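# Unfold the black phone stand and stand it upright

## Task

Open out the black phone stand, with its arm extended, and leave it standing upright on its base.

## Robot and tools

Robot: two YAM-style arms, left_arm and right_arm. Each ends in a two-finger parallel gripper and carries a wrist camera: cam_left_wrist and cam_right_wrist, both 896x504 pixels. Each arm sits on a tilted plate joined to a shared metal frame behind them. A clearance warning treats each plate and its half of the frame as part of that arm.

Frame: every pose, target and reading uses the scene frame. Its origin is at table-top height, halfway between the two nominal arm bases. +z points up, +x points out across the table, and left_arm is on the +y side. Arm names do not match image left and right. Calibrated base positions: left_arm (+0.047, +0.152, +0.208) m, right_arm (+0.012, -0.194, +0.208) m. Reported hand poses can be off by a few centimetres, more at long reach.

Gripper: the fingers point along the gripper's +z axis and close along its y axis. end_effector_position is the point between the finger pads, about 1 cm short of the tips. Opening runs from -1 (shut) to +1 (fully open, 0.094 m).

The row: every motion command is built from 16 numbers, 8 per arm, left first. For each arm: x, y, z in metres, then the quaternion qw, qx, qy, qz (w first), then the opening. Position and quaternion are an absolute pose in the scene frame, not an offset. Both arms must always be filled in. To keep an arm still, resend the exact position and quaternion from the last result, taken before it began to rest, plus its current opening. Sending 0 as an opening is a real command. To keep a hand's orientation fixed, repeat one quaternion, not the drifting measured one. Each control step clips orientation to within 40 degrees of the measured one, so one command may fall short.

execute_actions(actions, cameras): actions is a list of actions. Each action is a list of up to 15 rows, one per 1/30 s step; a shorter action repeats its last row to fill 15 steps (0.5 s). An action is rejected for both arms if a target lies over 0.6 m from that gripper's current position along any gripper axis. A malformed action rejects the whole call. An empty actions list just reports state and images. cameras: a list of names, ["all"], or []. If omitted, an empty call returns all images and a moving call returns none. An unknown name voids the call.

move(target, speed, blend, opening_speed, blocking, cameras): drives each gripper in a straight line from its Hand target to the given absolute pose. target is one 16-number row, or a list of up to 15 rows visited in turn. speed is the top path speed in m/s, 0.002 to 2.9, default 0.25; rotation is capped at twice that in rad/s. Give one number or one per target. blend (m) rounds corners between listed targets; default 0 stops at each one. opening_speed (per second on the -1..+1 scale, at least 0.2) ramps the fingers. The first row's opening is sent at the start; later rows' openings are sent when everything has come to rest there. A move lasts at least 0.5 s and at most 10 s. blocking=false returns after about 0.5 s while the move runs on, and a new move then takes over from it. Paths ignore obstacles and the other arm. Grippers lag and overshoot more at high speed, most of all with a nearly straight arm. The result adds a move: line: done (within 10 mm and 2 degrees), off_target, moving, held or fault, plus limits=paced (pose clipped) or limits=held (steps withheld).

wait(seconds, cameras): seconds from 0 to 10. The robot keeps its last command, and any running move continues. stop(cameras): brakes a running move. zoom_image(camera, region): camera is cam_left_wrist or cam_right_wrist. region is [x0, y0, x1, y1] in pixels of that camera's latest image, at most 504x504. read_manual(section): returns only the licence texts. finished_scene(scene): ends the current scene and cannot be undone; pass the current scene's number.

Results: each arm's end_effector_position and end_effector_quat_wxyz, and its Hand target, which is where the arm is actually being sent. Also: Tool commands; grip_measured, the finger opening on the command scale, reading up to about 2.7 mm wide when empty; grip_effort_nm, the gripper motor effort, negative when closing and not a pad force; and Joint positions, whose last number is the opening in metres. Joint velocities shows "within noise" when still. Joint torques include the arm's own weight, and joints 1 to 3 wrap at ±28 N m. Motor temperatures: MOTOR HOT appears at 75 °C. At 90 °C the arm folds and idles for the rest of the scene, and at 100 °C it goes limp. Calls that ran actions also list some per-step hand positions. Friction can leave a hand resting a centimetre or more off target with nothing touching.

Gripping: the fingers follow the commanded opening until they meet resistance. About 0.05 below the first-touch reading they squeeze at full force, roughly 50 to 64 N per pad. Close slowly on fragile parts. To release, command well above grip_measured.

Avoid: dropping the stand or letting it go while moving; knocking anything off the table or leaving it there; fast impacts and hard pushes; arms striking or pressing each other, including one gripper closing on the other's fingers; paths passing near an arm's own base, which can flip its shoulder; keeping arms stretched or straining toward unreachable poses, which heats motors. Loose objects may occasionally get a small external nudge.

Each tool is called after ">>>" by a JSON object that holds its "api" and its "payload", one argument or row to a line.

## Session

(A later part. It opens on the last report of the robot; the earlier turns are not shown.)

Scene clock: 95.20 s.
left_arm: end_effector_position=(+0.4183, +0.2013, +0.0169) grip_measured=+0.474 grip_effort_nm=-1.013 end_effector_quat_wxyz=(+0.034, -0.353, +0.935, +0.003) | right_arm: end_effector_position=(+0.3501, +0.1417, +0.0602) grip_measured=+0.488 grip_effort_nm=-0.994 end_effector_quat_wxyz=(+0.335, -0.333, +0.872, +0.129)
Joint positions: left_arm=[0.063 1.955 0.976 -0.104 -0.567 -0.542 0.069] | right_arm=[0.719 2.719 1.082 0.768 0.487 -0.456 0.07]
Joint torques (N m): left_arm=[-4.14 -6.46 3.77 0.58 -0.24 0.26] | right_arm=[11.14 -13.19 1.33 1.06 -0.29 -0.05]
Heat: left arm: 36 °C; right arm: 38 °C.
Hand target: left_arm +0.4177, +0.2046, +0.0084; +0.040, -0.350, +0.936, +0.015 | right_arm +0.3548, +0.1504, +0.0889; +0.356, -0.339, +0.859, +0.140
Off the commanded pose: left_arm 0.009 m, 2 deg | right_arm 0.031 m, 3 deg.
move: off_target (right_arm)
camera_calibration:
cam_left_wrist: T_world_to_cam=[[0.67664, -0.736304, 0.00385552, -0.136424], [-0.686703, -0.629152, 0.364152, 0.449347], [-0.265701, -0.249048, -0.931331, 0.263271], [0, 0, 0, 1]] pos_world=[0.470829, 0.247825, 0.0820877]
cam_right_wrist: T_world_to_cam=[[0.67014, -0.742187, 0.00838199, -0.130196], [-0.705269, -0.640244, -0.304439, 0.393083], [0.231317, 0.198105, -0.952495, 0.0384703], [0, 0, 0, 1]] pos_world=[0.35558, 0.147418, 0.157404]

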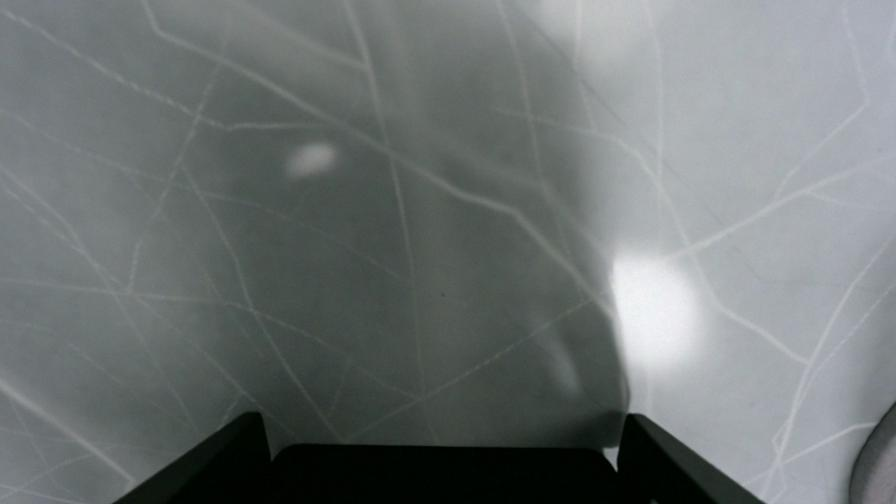

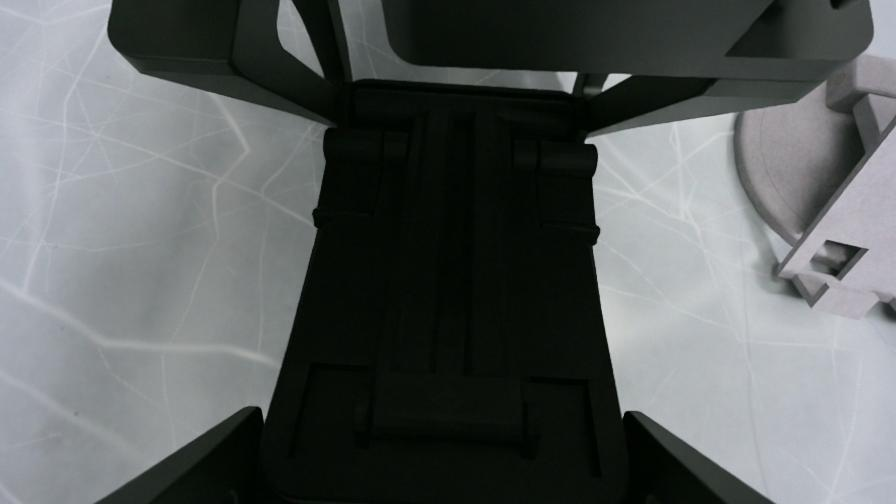

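>>> {"api": "move", "payload": {
  "target": [0.418,0.2045,0.008,0.041,-0.35,0.936,0.015,-0.1,0.374,0.167,0.118,0.356,-0.339,0.859,0.14,-0.1],
  "speed": 0.06,
  "cameras": ["all"]
}}

Scene clock: 99.10 s.
left_arm: end_effector_position=(+0.4178, +0.2003, +0.0175) grip_measured=+0.474 grip_effort_nm=-1.013 end_effector_quat_wxyz=(+0.032, -0.354, +0.935, +0.001) | right_arm: end_effector_position=(+0.3507, +0.1415, +0.0623) grip_measured=+0.488 grip_effort_nm=-0.989 end_effector_quat_wxyz=(+0.322, -0.335, +0.877, +0.122)
Joint positions: left_arm=[0.062 1.952 0.976 -0.111 -0.562 -0.546 0.069] | right_arm=[0.728 2.704 1.102 0.702 0.509 -0.434 0.07]
Joint torques (N m): left_arm=[-4.96 -8.31 4.21 0.1 -0.08 0.03] | right_arm=[7.72 -8.55 2.22 1.19 -0.2 -0.05]
Heat: left arm: 36 °C; right arm: 41 °C.
Hand target: left_arm +0.4180, +0.2011, +0.0169; +0.034, -0.352, +0.935, +0.003 | right_arm +0.3510, +0.1431, +0.0641; +0.326, -0.335, +0.875, +0.125
Off the commanded pose: left_arm 0.010 m, 2 deg | right_arm 0.066 m, 5 deg.
move: held (left_arm, right_arm; a check stopped the path); limits=held
pose unreachable (left arm): on one or more control steps of this call, first in action 0 (counted from 0), this arm could not follow its commanded pose, so it was not sent that pose on those steps. It may still have moved: this result reports where it is.
cause: moving toward the commanded pose would bring a part of the arm too close to another arm (this arm's wrist (the part past joint 5) and the right arm's wrist camera, along the way the arms are being sent, or toward where that arm still pushes).
pose unreachable (right arm): on one or more control steps of this call, first in action 0 (counted from 0), this arm could not follow its commanded pose, so it was not sent that pose on those steps. It may still have moved: this result reports where it is.
cause: moving toward the commanded pose would bring a part of the arm too close to another arm (this arm's wrist camera and the left arm's wrist (the part past joint 5), along the way the arms are being sent, or toward where that arm still pushes).
camera_calibration:
cam_left_wrist: T_world_to_cam=[[0.677404, -0.735577, 0.00704134, -0.13733], [-0.685293, -0.627559, 0.369518, 0.447053], [-0.26739, -0.255139, -0.929197, 0.265292], [0, 0, 0, 1]] pos_world=[0.470327, 0.247222, 0.0822816]
cam_right_wrist: T_world_to_cam=[[0.668534, -0.743606, 0.0106007, -0.130239], [-0.712825, -0.644794, -0.2759, 0.395585], [0.211996, 0.176892, -0.961128, 0.0506303], [0, 0, 0, 1]] pos_world=[0.358319, 0.149268, 0.159185]

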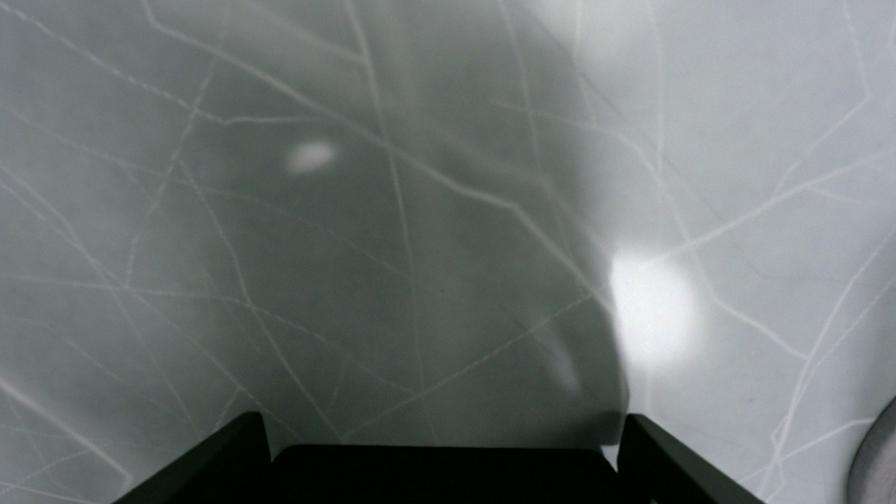

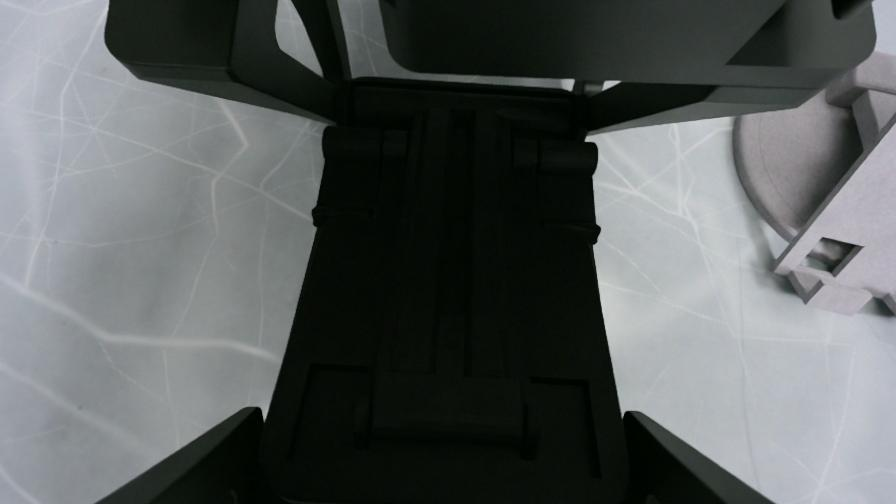

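>>> {"api": "move", "payload": {
  "target": [0.418,0.2045,0.008,0.041,-0.35,0.936,0.015,-0.1,0.351,0.143,0.063,0.326,-0.335,0.875,0.125,0.9],
  "opening_speed": 0.5
}}

>>> {"api": "move", "payload": {
  "target": [
    [0.418,0.2045,0.008,0.041,-0.35,0.936,0.015,-0.1,0.3,0.098,0.125,0.356,-0.339,0.859,0.14,0.9],
    [0.418,0.2045,0.008,0.041,-0.35,0.936,0.015,-0.1,0.29,0.095,0.06,0.534,-0.3,0.762,0.21,-1]
  ],
  "speed": 0.12,
  "cameras": ["all"]
}}

Scene clock: 113.33 s.
left_arm: end_effector_position=(+0.4183, +0.2006, +0.0176) grip_measured=+0.474 grip_effort_nm=-1.013 end_effector_quat_wxyz=(+0.033, -0.348, +0.937, +0.001) | right_arm: end_effector_position=(+0.3510, +0.1415, +0.0625) grip_measured=+0.898 grip_effort_nm=0.164 end_effector_quat_wxyz=(+0.323, -0.334, +0.877, +0.122)
Joint positions: left_arm=[0.062 1.952 0.976 -0.108 -0.563 -0.533 0.069] | right_arm=[0.728 2.704 1.102 0.703 0.509 -0.435 0.089]
Joint torques (N m): left_arm=[-4 -6.31 3.7 0.61 -0.29 0.15] | right_arm=[7.47 -8.25 2.48 1.25 -0.26 -0.06]
Heat: left arm: 37 °C; right arm: 40 °C.
Hand target: left_arm +0.4176, +0.2046, +0.0085; +0.040, -0.350, +0.936, +0.015 | right_arm +0.3509, +0.1429, +0.0629; +0.326, -0.335, +0.875, +0.125
Off the commanded pose: left_arm 0.010 m, 2 deg | right_arm 0.002 m, 1 deg.
move: done
camera_calibration:
cam_left_wrist: T_world_to_cam=[[0.669233, -0.743023, 0.00660872, -0.132523], [-0.692824, -0.620755, 0.366958, 0.44939], [-0.268556, -0.250159, -0.930214, 0.265117], [0, 0, 0, 1]] pos_world=[0.471236, 0.246815, 0.0825845]
cam_right_wrist: T_world_to_cam=[[0.668066, -0.744023, 0.0108776, -0.130187], [-0.712938, -0.644204, -0.276986, 0.395905], [0.213091, 0.17729, -0.960812, 0.0502755], [0, 0, 0, 1]] pos_world=[0.358516, 0.149268, 0.159382]

Scene clock: 117.40 s.
left_arm: end_effector_position=(+0.4183, +0.2006, +0.0176) grip_measured=+0.474 grip_effort_nm=-1.018 end_effector_quat_wxyz=(+0.033, -0.348, +0.937, +0.001) | right_arm: end_effector_position=(+0.2858, +0.0941, +0.0553) grip_measured=-0.989 grip_effort_nm=-0.569 end_effector_quat_wxyz=(+0.427, -0.355, +0.802, +0.219)
Joint positions: left_arm=[0.062 1.952 0.976 -0.108 -0.563 -0.533 0.069] | right_arm=[0.572 2.835 0.677 1.485 0.131 -0.664 0.001]
Joint torques (N m): left_arm=[-4.04 -6.27 3.74 0.6 -0.26 0.15] | right_arm=[4.9 -4.37 0.14 2.16 -0.72 -0.13]
Heat: left arm: 37 °C; right arm: 39 °C.
Hand target: left_arm +0.4176, +0.2046, +0.0085; +0.040, -0.350, +0.936, +0.015 | right_arm +0.2901, +0.0948, +0.0603; +0.452, -0.344, +0.792, +0.224
Off the commanded pose: left_arm 0.010 m, 2 deg | right_arm 0.006 m, 15 deg.
joint sent to its limit (right arm) — joint 4 (wrist pitch), upper limit. The joint targets are off in orientation, not in position.
move: off_target (right_arm); target 2's new opening was sent with right_arm's hand 0.007 m and 15 deg from that target
camera_calibration:
cam_left_wrist: T_world_to_cam=[[0.668946, -0.743281, 0.00661059, -0.132325], [-0.693063, -0.620486, 0.366961, 0.449436], [-0.268654, -0.250059, -0.930213, 0.265139], [0, 0, 0, 1]] pos_world=[0.471236, 0.246815, 0.0825844]
cam_right_wrist: T_world_to_cam=[[0.757785, -0.651466, -0.0367955, -0.153532], [-0.561958, -0.622931, -0.544206, 0.286545], [0.331611, 0.433068, -0.838145, 0.00099606], [0, 0, 0, 1]] pos_world=[0.27704, 0.078045, 0.151125]

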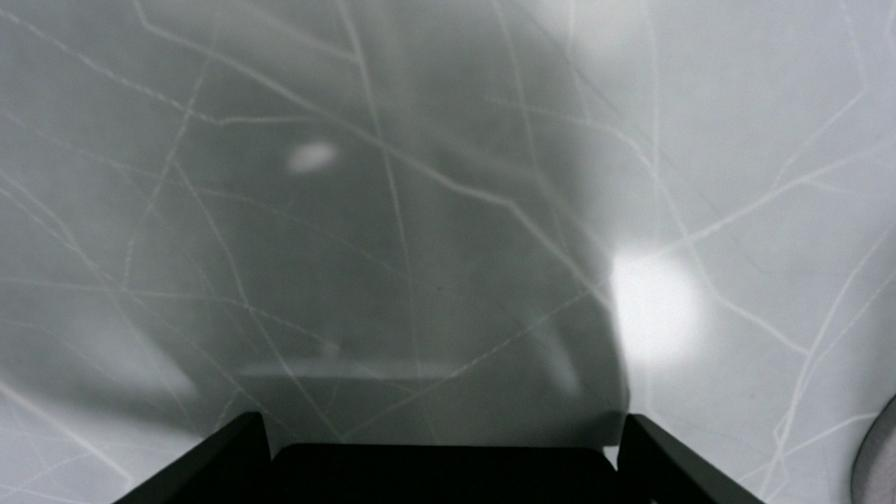

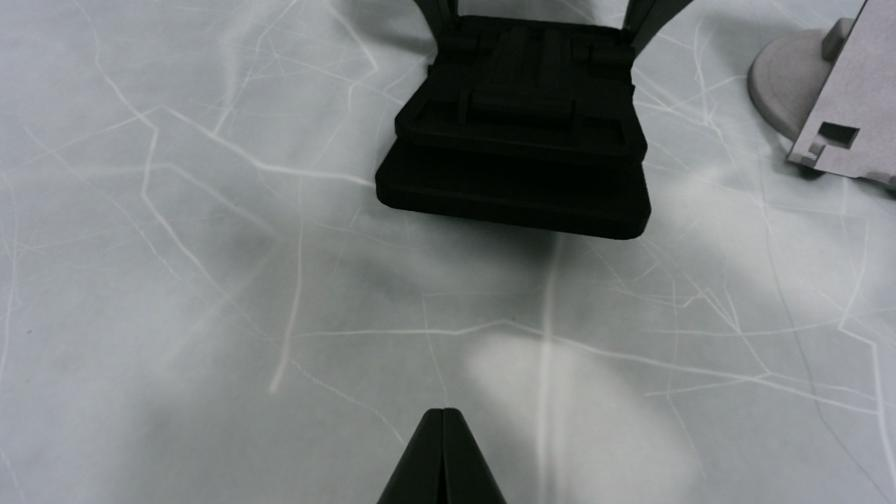

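>>> {"api": "move", "payload": {
  "target": [
    [0.418,0.2045,0.008,0.041,-0.35,0.936,0.015,-0.1,0.31,0.105,0.037,0.534,-0.3,0.762,0.21,-1],
    [0.418,0.2045,0.008,0.041,-0.35,0.936,0.015,-0.1,0.345,0.14,0.032,0.534,-0.3,0.762,0.21,-1]
  ],
  "speed": 0.08,
  "cameras": ["cam_right_wrist"]
}}

Scene clock: 122.20 s.
left_arm: end_effector_position=(+0.4188, +0.2009, +0.0176) grip_measured=+0.474 grip_effort_nm=-1.013 end_effector_quat_wxyz=(+0.034, -0.348, +0.937, +0.002) | right_arm: end_effector_position=(+0.3490, +0.1346, +0.0248) grip_measured=-0.989 grip_effort_nm=-0.574 end_effector_quat_wxyz=(+0.496, -0.314, +0.782, +0.209)
Joint positions: left_arm=[0.062 1.952 0.976 -0.106 -0.564 -0.532 0.069] | right_arm=[0.498 3.028 1.038 1.485 0.053 -0.706 0.001]
Joint torques (N m): left_arm=[-4.05 -6.32 3.71 0.59 -0.26 0.15] | right_arm=[8.03 -4.67 1.02 2.25 -0.7 -0.04]
Heat: left arm: 36 °C; right arm: 38 °C.
Hand target: left_arm +0.4176, +0.2046, +0.0085; +0.040, -0.350, +0.936, +0.015 | right_arm +0.3449, +0.1397, +0.0323; +0.520, -0.309, +0.767, +0.214
Off the commanded pose: left_arm 0.010 m, 2 deg | right_arm 0.010 m, 5 deg.
joint sent to its limit (right arm) — joint 4 (wrist pitch), upper limit. The joint targets still meet the commanded pose.
move: off_target (right_arm)
camera_calibration:
cam_right_wrist: T_world_to_cam=[[0.698799, -0.715295, -0.00581714, -0.147658], [-0.544373, -0.526508, -0.65303, 0.314237], [0.464046, 0.459503, -0.75731, -0.114866], [0, 0, 0, 1]] pos_world=[0.327548, 0.112611, 0.117358]
Images, in order (width x height): cam_right_wrist 896x504.

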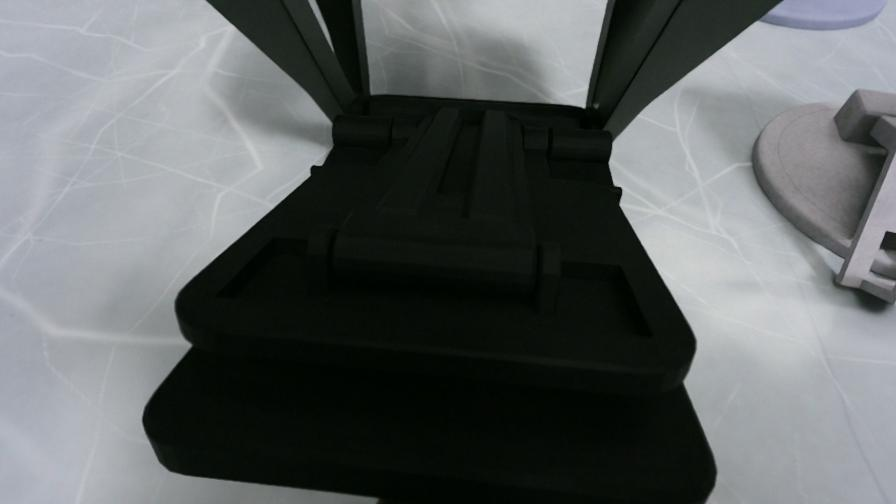

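>>> {"api": "move", "payload": {
  "target": [
    [0.418,0.2045,0.008,0.041,-0.35,0.936,0.015,-0.1,0.305,0.1,0.037,0.534,-0.3,0.762,0.21,-1]
  ],
  "speed": 0.08,
  "cameras": ["cam_right_wrist"]
}}

Scene clock: 126.90 s.
left_arm: end_effector_position=(+0.4188, +0.2009, +0.0176) grip_measured=+0.474 grip_effort_nm=-1.018 end_effector_quat_wxyz=(+0.034, -0.348, +0.937, +0.002) | right_arm: end_effector_position=(+0.2836, +0.1082, +0.0219) grip_measured=-0.989 grip_effort_nm=-0.569 end_effector_quat_wxyz=(+0.429, -0.364, +0.790, +0.243)
Joint positions: left_arm=[0.062 1.952 0.976 -0.106 -0.564 -0.532 0.069] | right_arm=[0.488 2.962 0.795 1.485 0.01 -0.718 0.001]
Joint torques (N m): left_arm=[-4.03 -6.35 3.69 0.58 -0.24 0.13] | right_arm=[5.05 -7.94 -1.24 2.1 -0.57 -0.14]
Heat: left arm: 36 °C; right arm: 38 °C.
Hand target: left_arm +0.4176, +0.2046, +0.0085; +0.040, -0.350, +0.936, +0.015 | right_arm +0.3048, +0.1003, +0.0365; +0.466, -0.342, +0.783, +0.231
Off the commanded pose: left_arm 0.010 m, 2 deg | right_arm 0.027 m, 15 deg.
joint sent to its limit (right arm) — joint 4 (wrist pitch), upper limit. The joint targets are off in orientation, not in position.
move: off_target (right_arm)
camera_calibration:
cam_right_wrist: T_world_to_cam=[[0.785263, -0.616077, -0.0617316, -0.154949], [-0.535296, -0.625411, -0.567731, 0.269089], [0.311159, 0.478863, -0.820896, -0.0318675], [0, 0, 0, 1]] pos_world=[0.275634, 0.0880904, 0.117045]
Images, in order (width x height): cam_right_wrist 896x504.

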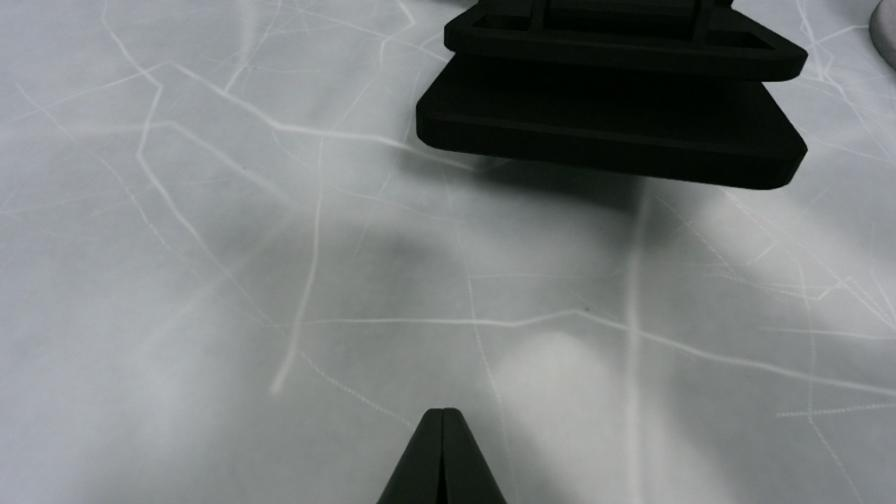

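>>> {"api": "move", "payload": {
  "target": [
    [0.418,0.2045,0.008,0.041,-0.35,0.936,0.015,-0.1,0.285,0.085,0.1,0.427,-0.355,0.802,0.219,-1],
    [0.418,0.2045,0.008,0.041,-0.35,0.936,0.015,-0.1,0.305,0.1,0.075,0.229,0.327,0.751,0.526,-1]
  ],
  "speed": 0.15,
  "cameras": ["cam_right_wrist"]
}}

Scene clock: 141.40 s.
left_arm: end_effector_position=(+0.4188, +0.2009, +0.0176) grip_measured=+0.474 grip_effort_nm=-1.013 end_effector_quat_wxyz=(+0.034, -0.348, +0.937, +0.002) | right_arm: end_effector_position=(+0.3005, +0.1015, +0.0720) grip_measured=-0.989 grip_effort_nm=-0.569 end_effector_quat_wxyz=(+0.159, +0.303, +0.805, +0.484)
Joint positions: left_arm=[0.062 1.952 0.976 -0.106 -0.564 -0.532 0.069] | right_arm=[0.574 2.801 0.693 1.485 0.085 0.888 0.001]
Joint torques (N m): left_arm=[-3.99 -6.32 3.71 0.56 -0.27 0.12] | right_arm=[6.12 -4.31 0.42 2.21 -0.32 0.16]
Motor temperatures (°C): left_arm=[29 36 31 31 30 28 28] | right_arm=[33 38 27 34 29 28 29]
Heat: left arm: 36 °C; right arm: 38 °C.
Hand target: left_arm +0.4176, +0.2046, +0.0085; +0.040, -0.350, +0.936, +0.015 | right_arm +0.3051, +0.0998, +0.0753; +0.176, +0.316, +0.791, +0.494
Off the commanded pose: left_arm 0.010 m, 2 deg | right_arm 0.006 m, 12 deg.
joint sent to its limit (right arm) — joint 4 (wrist pitch), upper limit. The joint targets are off in orientation, not in position.
move: off_target (right_arm)
camera_calibration:
cam_right_wrist: T_world_to_cam=[[-0.330637, -0.356568, -0.873807, 0.198133], [-0.926017, 0.301252, 0.227464, 0.268513], [0.18213, 0.884368, -0.429793, -0.0233445], [0, 0, 0, 1]] pos_world=[0.31841, 0.010403, 0.10202]
Images, in order (width x height): cam_right_wrist 896x504.

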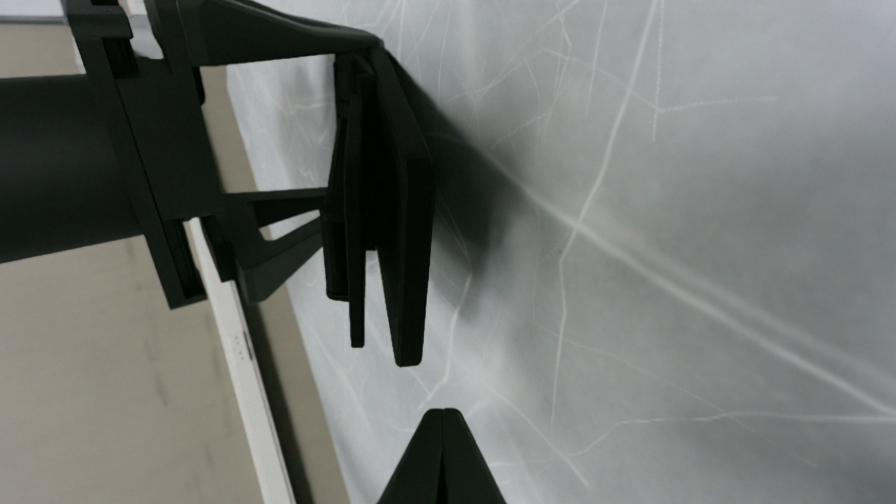

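>>> {"api": "move", "payload": {
  "target": [
    [0.418,0.2045,0.008,0.041,-0.35,0.936,0.015,-0.1,0.31,0.105,0.0885,0.17,0.312,0.795,0.49,-1]
  ],
  "speed": 0.1,
  "cameras": ["cam_right_wrist"]
}}

Scene clock: 152.60 s.
left_arm: end_effector_position=(+0.4188, +0.2009, +0.0176) grip_measured=+0.474 grip_effort_nm=-1.018 end_effector_quat_wxyz=(+0.034, -0.348, +0.937, +0.002) | right_arm: end_effector_position=(+0.3027, +0.1030, +0.0774) grip_measured=-0.989 grip_effort_nm=-0.574 end_effector_quat_wxyz=(+0.163, +0.309, +0.803, +0.482)
Joint positions: left_arm=[0.062 1.952 0.976 -0.106 -0.564 -0.531 0.069] | right_arm=[0.595 2.789 0.693 1.481 0.114 0.906 0.001]
Joint torques (N m): left_arm=[-4.04 -6.38 3.64 0.59 -0.26 0.13] | right_arm=[7.49 -8.81 0.24 1.33 -0.3 0.11]
Heat: left arm: 36 °C; right arm: 37 °C.
Hand target: left_arm +0.4176, +0.2046, +0.0085; +0.040, -0.350, +0.936, +0.015 | right_arm +0.3097, +0.1051, +0.0884; +0.170, +0.312, +0.796, +0.491
Off the commanded pose: left_arm 0.010 m, 2 deg | right_arm 0.013 m, 2 deg.
move: off_target (right_arm)
camera_calibration:
cam_right_wrist: T_world_to_cam=[[-0.335443, -0.352392, -0.873669, 0.205264], [-0.921377, 0.315992, 0.226305, 0.265992], [0.196325, 0.880891, -0.430683, -0.0267434], [0, 0, 0, 1]] pos_world=[0.319183, 0.0118401, 0.10762]
Images, in order (width x height): cam_right_wrist 896x504.

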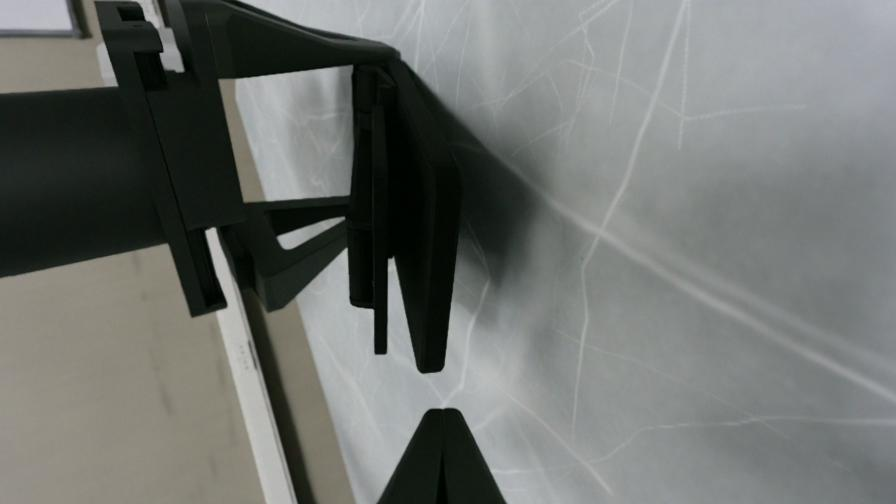

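>>> {"api": "move", "payload": {
  "target": [
    [0.418,0.2045,0.008,0.041,-0.35,0.936,0.015,-0.1,0.312,0.107,0.099,0.17,0.312,0.795,0.49,-1]
  ],
  "speed": 0.1,
  "cameras": ["cam_right_wrist"]
}}

Scene clock: 154.87 s.
left_arm: end_effector_position=(+0.4188, +0.2009, +0.0176) grip_measured=+0.474 grip_effort_nm=-1.013 end_effector_quat_wxyz=(+0.034, -0.348, +0.937, +0.002) | right_arm: end_effector_position=(+0.3113, +0.1054, +0.0912) grip_measured=-0.989 grip_effort_nm=-0.574 end_effector_quat_wxyz=(+0.171, +0.313, +0.797, +0.488)
Joint positions: left_arm=[0.062 1.952 0.976 -0.106 -0.564 -0.531 0.069] | right_arm=[0.62 2.749 0.693 1.463 0.136 0.92 0.001]
Joint torques (N m): left_arm=[-4 -6.42 3.59 0.59 -0.28 0.14] | right_arm=[7.57 -8.83 -0.2 1.16 -0.39 0.04]
Heat: left arm: 36 °C; right arm: 37 °C.
Hand target: left_arm +0.4176, +0.2046, +0.0085; +0.040, -0.350, +0.936, +0.015 | right_arm +0.3119, +0.1070, +0.0988; +0.170, +0.312, +0.796, +0.490
Off the commanded pose: left_arm 0.010 m, 2 deg | right_arm 0.008 m, 0 deg.
move: done
camera_calibration:
cam_right_wrist: T_world_to_cam=[[-0.327473, -0.338252, -0.88224, 0.217777], [-0.919616, 0.328493, 0.215403, 0.269156], [0.216949, 0.881861, -0.418634, -0.0322118], [0, 0, 0, 1]] pos_world=[0.325825, 0.013654, 0.12067]
Images, in order (width x height): cam_right_wrist 896x504.

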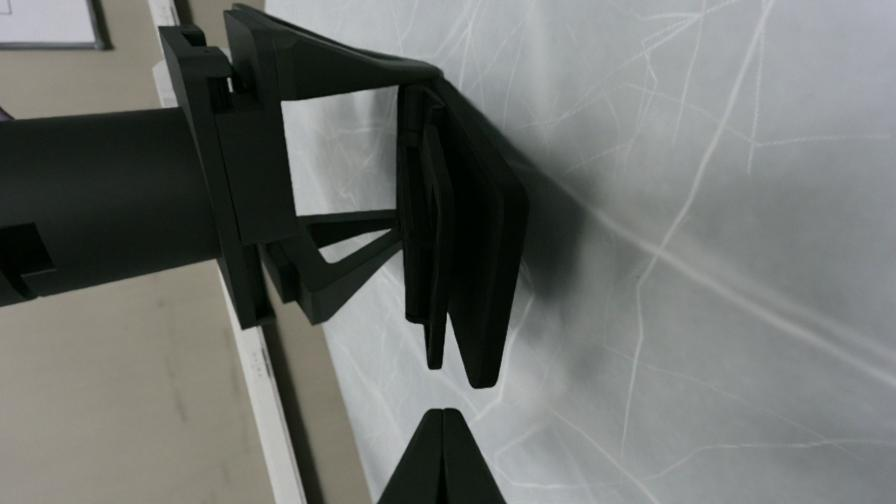

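>>> {"api": "move", "payload": {
  "target": [
    [0.418,0.2045,0.008,0.041,-0.35,0.936,0.015,-0.1,0.325,0.119,0.081,0.17,0.312,0.795,0.49,-1]
  ],
  "speed": 0.06,
  "cameras": ["cam_right_wrist"]
}}

Scene clock: 158.93 s.
left_arm: end_effector_position=(+0.4188, +0.2009, +0.0176) grip_measured=+0.474 grip_effort_nm=-1.013 end_effector_quat_wxyz=(+0.034, -0.348, +0.937, +0.002) | right_arm: end_effector_position=(+0.3380, +0.1143, +0.0951) grip_measured=-0.989 grip_effort_nm=-0.569 end_effector_quat_wxyz=(+0.188, +0.324, +0.783, +0.497)
Joint positions: left_arm=[0.062 1.952 0.976 -0.106 -0.564 -0.531 0.069] | right_arm=[0.609 2.749 0.777 1.43 0.135 0.921 0.001]
Joint torques (N m): left_arm=[-4.08 -6.27 3.73 0.59 -0.26 0.12] | right_arm=[5.75 -5.03 1.01 1.14 -0.62 -0.14]
Heat: left arm: 36 °C; right arm: 37 °C.
Hand target: left_arm +0.4176, +0.2046, +0.0085; +0.040, -0.350, +0.936, +0.015 | right_arm +0.3245, +0.1183, +0.0816; +0.170, +0.313, +0.796, +0.490
Off the commanded pose: left_arm 0.010 m, 2 deg | right_arm 0.020 m, 3 deg.
move: off_target (right_arm)
camera_calibration:
cam_right_wrist: T_world_to_cam=[[-0.316804, -0.306233, -0.897695, 0.22714], [-0.911441, 0.360232, 0.198768, 0.285147], [0.262509, 0.881167, -0.393236, -0.06192], [0, 0, 0, 1]] pos_world=[0.348108, 0.0214003, 0.122875]
Images, in order (width x height): cam_right_wrist 896x504.

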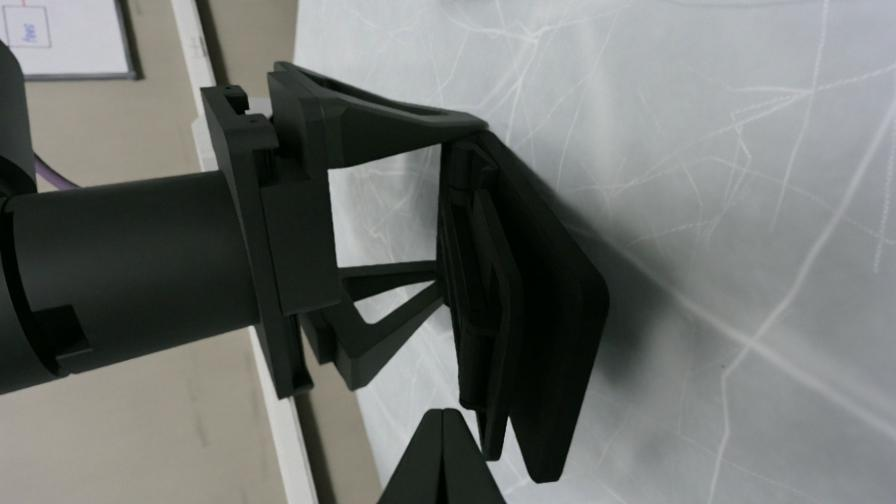

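>>> {"api": "move", "payload": {
  "target": [
    [0.418,0.2045,0.008,0.041,-0.35,0.936,0.015,-0.1,0.31,0.103,0.095,0.17,0.312,0.795,0.49,-1],
    [0.418,0.2045,0.008,0.041,-0.35,0.936,0.015,-0.1,0.308,0.108,0.077,0.17,0.312,0.795,0.49,-1]
  ],
  "speed": 0.1,
  "cameras": ["cam_right_wrist"]
}}

Scene clock: 162.03 s.
left_arm: end_effector_position=(+0.4188, +0.2009, +0.0176) grip_measured=+0.474 grip_effort_nm=-1.018 end_effector_quat_wxyz=(+0.034, -0.348, +0.937, +0.002) | right_arm: end_effector_position=(+0.3133, +0.1064, +0.0822) grip_measured=-0.989 grip_effort_nm=-0.569 end_effector_quat_wxyz=(+0.172, +0.318, +0.796, +0.486)
Joint positions: left_arm=[0.062 1.952 0.976 -0.106 -0.564 -0.531 0.069] | right_arm=[0.603 2.781 0.718 1.472 0.129 0.918 0.001]
Joint torques (N m): left_arm=[-4.01 -6.31 3.7 0.58 -0.26 0.11] | right_arm=[5.29 -4.49 0.47 1.61 -0.57 -0.09]
Heat: left arm: 36 °C; right arm: 37 °C.
Hand target: left_arm +0.4176, +0.2046, +0.0085; +0.040, -0.350, +0.936, +0.015 | right_arm +0.3079, +0.1079, +0.0771; +0.170, +0.312, +0.796, +0.490
Off the commanded pose: left_arm 0.010 m, 2 deg | right_arm 0.008 m, 1 deg.
move: done
camera_calibration:
cam_right_wrist: T_world_to_cam=[[-0.334967, -0.335957, -0.880301, 0.212753], [-0.915425, 0.3373, 0.219606, 0.270045], [0.223147, 0.87941, -0.420528, -0.0387622], [0, 0, 0, 1]] pos_world=[0.327121, 0.0144773, 0.111682]
Images, in order (width x height): cam_right_wrist 896x504.

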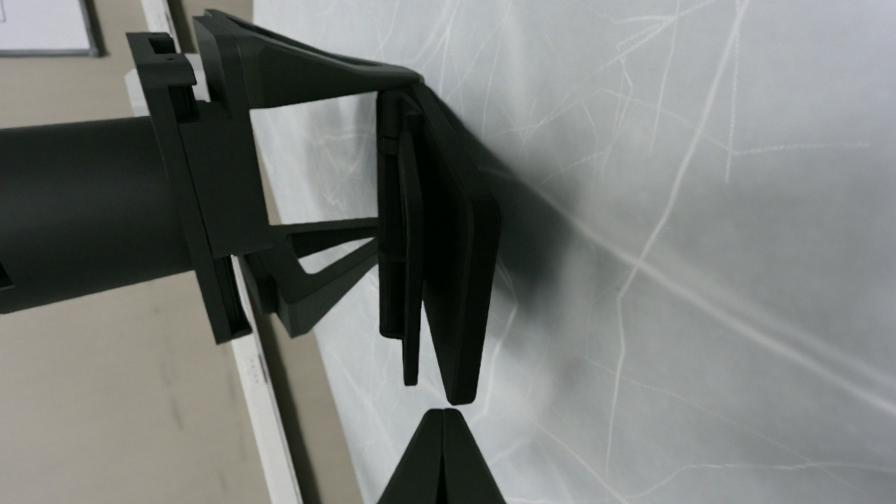

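>>> {"api": "move", "payload": {
  "target": [
    [0.418,0.2045,0.008,0.041,-0.35,0.936,0.015,-0.1,0.316,0.117,0.076,0.17,0.312,0.795,0.49,-1]
  ],
  "speed": 0.06,
  "cameras": ["cam_right_wrist"]
}}

Scene clock: 165.23 s.
left_arm: end_effector_position=(+0.4188, +0.2009, +0.0176) grip_measured=+0.474 grip_effort_nm=-1.013 end_effector_quat_wxyz=(+0.034, -0.348, +0.937, +0.002) | right_arm: end_effector_position=(+0.3290, +0.1121, +0.0879) grip_measured=-0.989 grip_effort_nm=-0.569 end_effector_quat_wxyz=(+0.186, +0.323, +0.785, +0.495)
Joint positions: left_arm=[0.062 1.952 0.976 -0.106 -0.564 -0.531 0.069] | right_arm=[0.603 2.781 0.763 1.469 0.129 0.917 0.001]
Joint torques (N m): left_arm=[-3.97 -6.32 3.66 0.61 -0.26 0.12] | right_arm=[6.09 -4.78 0.98 1.26 -0.55 -0.12]
Heat: left arm: 36 °C; right arm: 37 °C.
Hand target: left_arm +0.4176, +0.2046, +0.0085; +0.040, -0.350, +0.936, +0.015 | right_arm +0.3157, +0.1164, +0.0764; +0.170, +0.312, +0.796, +0.490
Off the commanded pose: left_arm 0.010 m, 2 deg | right_arm 0.018 m, 3 deg.
move: off_target (right_arm)
camera_calibration:
cam_right_wrist: T_world_to_cam=[[-0.319284, -0.310863, -0.895222, 0.218273], [-0.912285, 0.35652, 0.201569, 0.279575], [0.256504, 0.881055, -0.397427, -0.058018], [0, 0, 0, 1]] pos_world=[0.339625, 0.019296, 0.115991]
Images, in order (width x height): cam_right_wrist 896x504.

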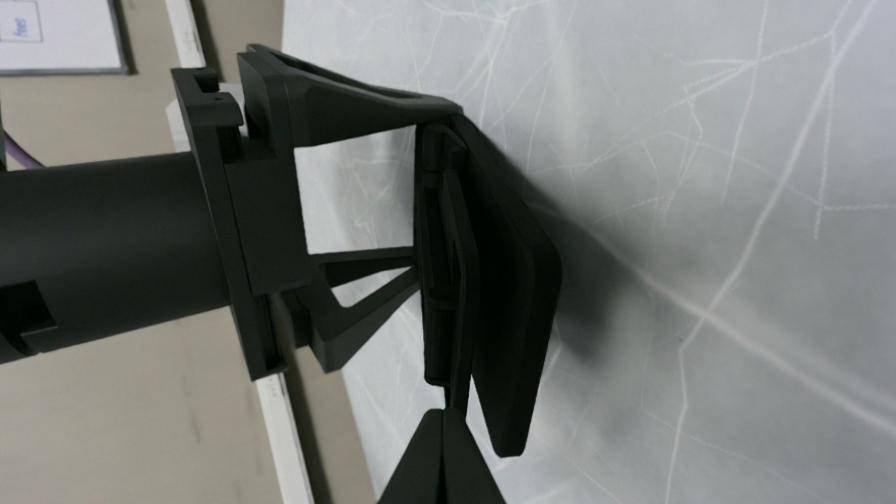

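>>> {"api": "move", "payload": {
  "target": [
    [0.418,0.2045,0.008,0.041,-0.35,0.936,0.015,-0.1,0.3,0.103,0.08,0.17,0.312,0.795,0.49,-1],
    [0.418,0.2045,0.008,0.041,-0.35,0.936,0.015,-0.1,0.308,0.112,0.068,0.17,0.312,0.795,0.49,-1],
    [0.418,0.2045,0.008,0.041,-0.35,0.936,0.015,-0.1,0.322,0.128,0.058,0.17,0.312,0.795,0.49,-1]
  ],
  "speed": 0.08,
  "cameras": ["cam_right_wrist"]
}}

Scene clock: 171.83 s.
left_arm: end_effector_position=(+0.4188, +0.2009, +0.0176) grip_measured=+0.474 grip_effort_nm=-1.018 end_effector_quat_wxyz=(+0.034, -0.348, +0.937, +0.002) | right_arm: end_effector_position=(+0.3373, +0.1234, +0.0738) grip_measured=-0.989 grip_effort_nm=-0.574 end_effector_quat_wxyz=(+0.189, +0.324, +0.782, +0.497)
Joint positions: left_arm=[0.062 1.952 0.976 -0.106 -0.564 -0.531 0.069] | right_arm=[0.585 2.844 0.849 1.457 0.114 0.908 0.001]
Joint torques (N m): left_arm=[-4 -6.37 3.78 0.6 -0.28 0.11] | right_arm=[5.74 -4.59 0.7 1.16 -0.68 -0.16]
Heat: left arm: 36 °C; right arm: 37 °C.
Hand target: left_arm +0.4176, +0.2046, +0.0085; +0.040, -0.350, +0.936, +0.015 | right_arm +0.3214, +0.1271, +0.0587; +0.170, +0.313, +0.796, +0.490
Off the commanded pose: left_arm 0.010 m, 2 deg | right_arm 0.022 m, 3 deg.
move: off_target (right_arm)
camera_calibration:
cam_right_wrist: T_world_to_cam=[[-0.315723, -0.305034, -0.898484, 0.210183], [-0.911184, 0.361623, 0.197415, 0.285283], [0.264694, 0.881013, -0.392114, -0.0789488], [0, 0, 0, 1]] pos_world=[0.347202, 0.0305028, 0.10157]
Images, in order (width x height): cam_right_wrist 896x504.

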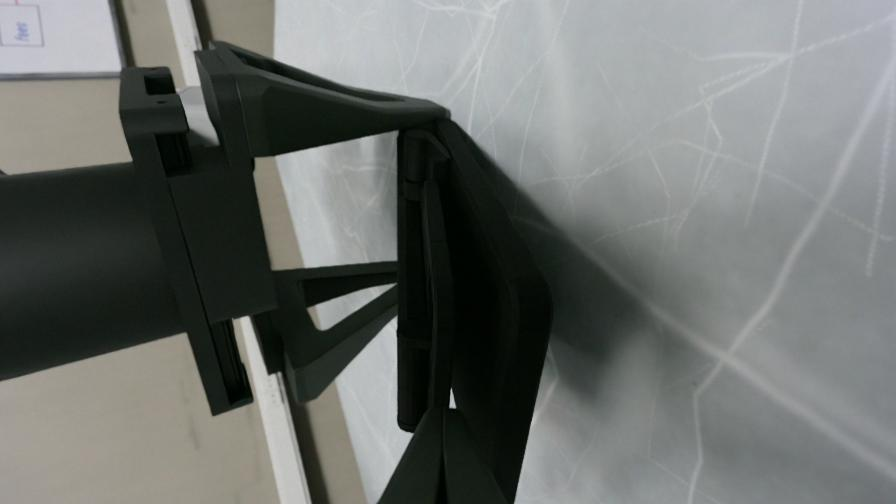

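>>> {"api": "move", "payload": {
  "target": [
    [0.418,0.2045,0.008,0.041,-0.35,0.936,0.015,-0.1,0.322,0.128,0.058,0.17,0.312,0.795,0.49,-0.4]
  ],
  "opening_speed": 0.4,
  "cameras": ["all"]
}}

Scene clock: 175.97 s.
left_arm: end_effector_position=(+0.4188, +0.2009, +0.0176) grip_measured=+0.474 grip_effort_nm=-1.018 end_effector_quat_wxyz=(+0.034, -0.348, +0.937, +0.002) | right_arm: end_effector_position=(+0.3371, +0.1236, +0.0737) grip_measured=-0.402 grip_effort_nm=0.164 end_effector_quat_wxyz=(+0.189, +0.324, +0.783, +0.497)
Joint positions: left_arm=[0.062 1.952 0.976 -0.106 -0.564 -0.531 0.069] | right_arm=[0.585 2.844 0.849 1.456 0.113 0.908 0.028]
Joint torques (N m): left_arm=[-3.97 -6.39 3.7 0.6 -0.26 0.12] | right_arm=[5.79 -4.72 0.92 1.15 -0.66 -0.13]
Heat: left arm: 36 °C; right arm: 37 °C.
Hand target: left_arm +0.4176, +0.2046, +0.0085; +0.040, -0.350, +0.936, +0.015 | right_arm +0.3214, +0.1272, +0.0587; +0.170, +0.313, +0.796, +0.490
Off the commanded pose: left_arm 0.010 m, 2 deg | right_arm 0.022 m, 3 deg.
move: off_target (right_arm)
camera_calibration:
cam_left_wrist: T_world_to_cam=[[0.66846, -0.743722, 0.00620049, -0.132074], [-0.694033, -0.62076, 0.364657, 0.450481], [-0.267354, -0.248062, -0.931121, 0.264454], [0, 0, 0, 1]] pos_world=[0.471638, 0.247016, 0.082787]
cam_right_wrist: T_world_to_cam=[[-0.315452, -0.305394, -0.898457, 0.210037], [-0.911594, 0.360532, 0.197516, 0.285308], [0.263602, 0.881335, -0.392126, -0.0787652], [0, 0, 0, 1]] pos_world=[0.347104, 0.0307, 0.10147]

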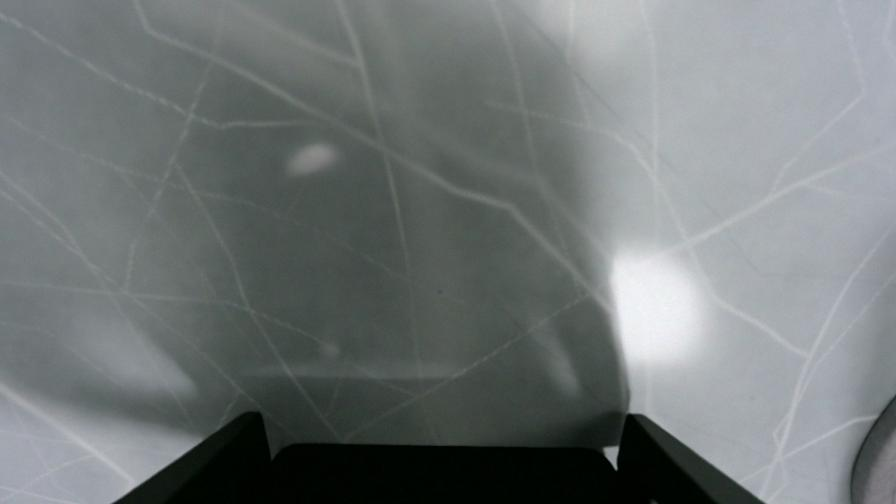

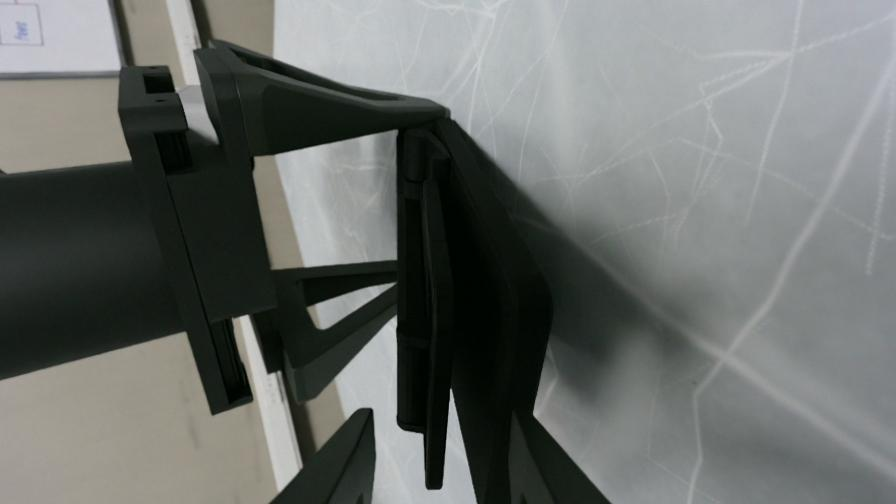

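>>> {"api": "move", "payload": {
  "target": [
    [0.418,0.2045,0.008,0.041,-0.35,0.936,0.015,-0.1,0.322,0.128,0.058,0.17,0.312,0.795,0.49,-1],
    [0.418,0.2045,0.008,0.041,-0.35,0.936,0.015,-0.1,0.316,0.126,0.046,0.17,0.312,0.795,0.49,-1]
  ],
  "speed": 0.06,
  "cameras": ["cam_right_wrist"]
}}

Scene clock: 181.90 s.
left_arm: end_effector_position=(+0.4188, +0.2009, +0.0176) grip_measured=+0.474 grip_effort_nm=-1.018 end_effector_quat_wxyz=(+0.034, -0.348, +0.937, +0.002) | right_arm: end_effector_position=(+0.3241, +0.1239, +0.0533) grip_measured=-0.989 grip_effort_nm=-0.574 end_effector_quat_wxyz=(+0.175, +0.319, +0.794, +0.487)
Joint positions: left_arm=[0.062 1.952 0.976 -0.106 -0.564 -0.531 0.069] | right_arm=[0.562 2.897 0.862 1.456 0.096 0.895 0.001]
Joint torques (N m): left_arm=[-4.07 -6.24 3.75 0.6 -0.25 0.12] | right_arm=[5.74 -4.74 0.69 1.56 -0.6 -0.12]
Heat: left arm: 36 °C; right arm: 37 °C.
Hand target: left_arm +0.4176, +0.2046, +0.0085; +0.040, -0.350, +0.936, +0.015 | right_arm +0.3159, +0.1258, +0.0463; +0.170, +0.312, +0.796, +0.490
Off the commanded pose: left_arm 0.010 m, 2 deg | right_arm 0.011 m, 1 deg.
move: off_target (right_arm)
camera_calibration:
cam_right_wrist: T_world_to_cam=[[-0.331989, -0.330639, -0.883437, 0.195362], [-0.914496, 0.342427, 0.215502, 0.279599], [0.231259, 0.879444, -0.41605, -0.0715591], [0, 0, 0, 1]] pos_world=[0.337098, 0.0317843, 0.0825635]
Images, in order (width x height): cam_right_wrist 896x504.

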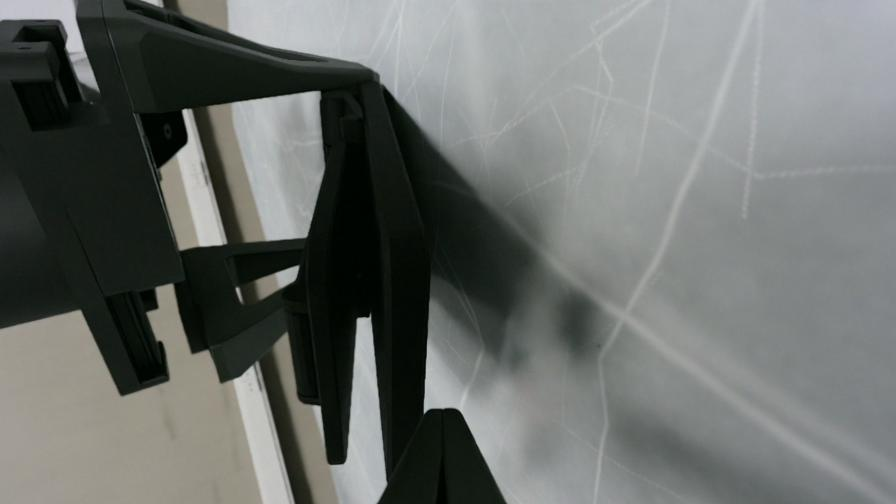

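>>> {"api": "move", "payload": {
  "target": [
    [0.418,0.2045,0.008,0.041,-0.35,0.936,0.015,-0.1,0.327,0.124,0.074,0.17,0.312,0.795,0.49,-1]
  ],
  "speed": 0.06,
  "cameras": ["cam_right_wrist"]
}}

Scene clock: 184.77 s.
left_arm: end_effector_position=(+0.4188, +0.2009, +0.0176) grip_measured=+0.474 grip_effort_nm=-1.018 end_effector_quat_wxyz=(+0.034, -0.348, +0.937, +0.002) | right_arm: end_effector_position=(+0.3274, +0.1215, +0.0676) grip_measured=-0.989 grip_effort_nm=-0.574 end_effector_quat_wxyz=(+0.174, +0.314, +0.795, +0.489)
Joint positions: left_arm=[0.062 1.952 0.976 -0.106 -0.564 -0.531 0.069] | right_arm=[0.577 2.835 0.828 1.424 0.101 0.897 0.001]
Joint torques (N m): left_arm=[-4 -6.35 3.66 0.62 -0.25 0.14] | right_arm=[7.88 -8.87 0.05 1.07 -0.37 0.09]
Heat: left arm: 36 °C; right arm: 37 °C.
Hand target: left_arm +0.4176, +0.2046, +0.0085; +0.040, -0.350, +0.936, +0.015 | right_arm +0.3271, +0.1240, +0.0740; +0.171, +0.312, +0.795, +0.491
Off the commanded pose: left_arm 0.010 m, 2 deg | right_arm 0.007 m, 0 deg.
move: done
camera_calibration:
cam_right_wrist: T_world_to_cam=[[-0.325266, -0.333749, -0.884767, 0.206541], [-0.918867, 0.332545, 0.21236, 0.283251], [0.22335, 0.882057, -0.414837, -0.0620364], [0, 0, 0, 1]] pos_world=[0.341307, 0.0294588, 0.0968545]
Images, in order (width x height): cam_right_wrist 896x504.

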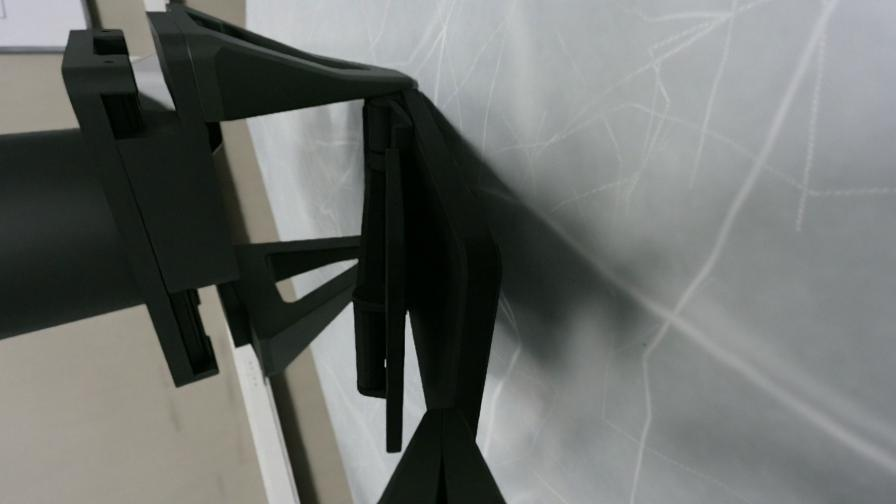

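>>> {"api": "move", "payload": {
  "target": [
    [0.418,0.2045,0.008,0.041,-0.35,0.936,0.015,-0.1,0.327,0.126,0.0785,0.17,0.312,0.795,0.49,-1],
    [0.418,0.2045,0.008,0.041,-0.35,0.936,0.015,-0.1,0.313,0.152,0.0785,0.17,0.312,0.795,0.49,-1]
  ],
  "speed": 0.06,
  "cameras": ["cam_right_wrist"]
}}

Scene clock: 188.97 s.
left_arm: end_effector_position=(+0.4188, +0.2009, +0.0176) grip_measured=+0.474 grip_effort_nm=-1.013 end_effector_quat_wxyz=(+0.034, -0.348, +0.937, +0.002) | right_arm: end_effector_position=(+0.3302, +0.1446, +0.0910) grip_measured=-0.989 grip_effort_nm=-0.574 end_effector_quat_wxyz=(+0.187, +0.319, +0.783, +0.500)
Joint positions: left_arm=[0.062 1.952 0.976 -0.106 -0.564 -0.531 0.069] | right_arm=[0.672 2.835 0.873 1.415 0.178 0.949 0.001]
Joint torques (N m): left_arm=[-4.04 -6.27 3.66 0.59 -0.27 0.11] | right_arm=[8.2 -5.01 1.31 1.21 -0.34 0.03]
Heat: left arm: 36 °C; right arm: 37 °C.
Hand target: left_arm +0.4176, +0.2046, +0.0085; +0.040, -0.350, +0.936, +0.015 | right_arm +0.3128, +0.1510, +0.0790; +0.170, +0.312, +0.796, +0.490
Off the commanded pose: left_arm 0.010 m, 2 deg | right_arm 0.023 m, 3 deg.
move: off_target (right_arm)
camera_calibration:
cam_right_wrist: T_world_to_cam=[[-0.309352, -0.305076, -0.900683, 0.227978], [-0.915696, 0.351059, 0.195599, 0.271045], [0.25652, 0.88526, -0.387958, -0.0872869], [0, 0, 0, 1]] pos_world=[0.341111, 0.0516695, 0.118456]
Images, in order (width x height): cam_right_wrist 896x504.

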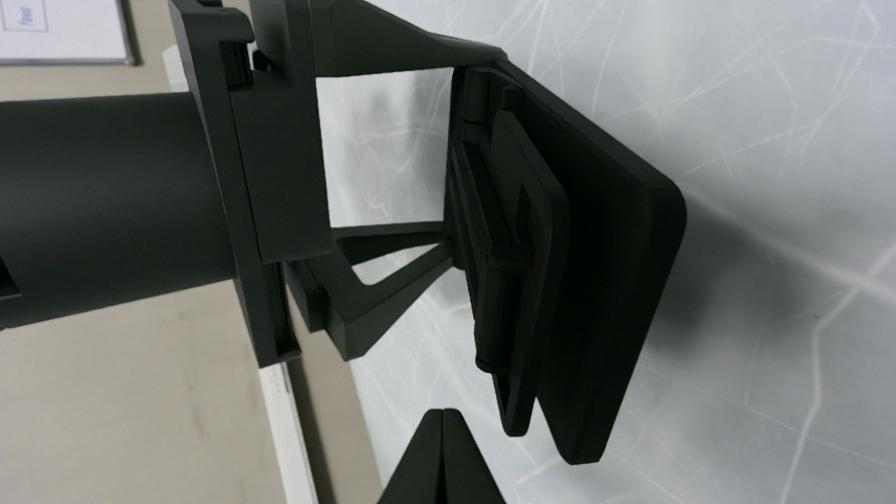

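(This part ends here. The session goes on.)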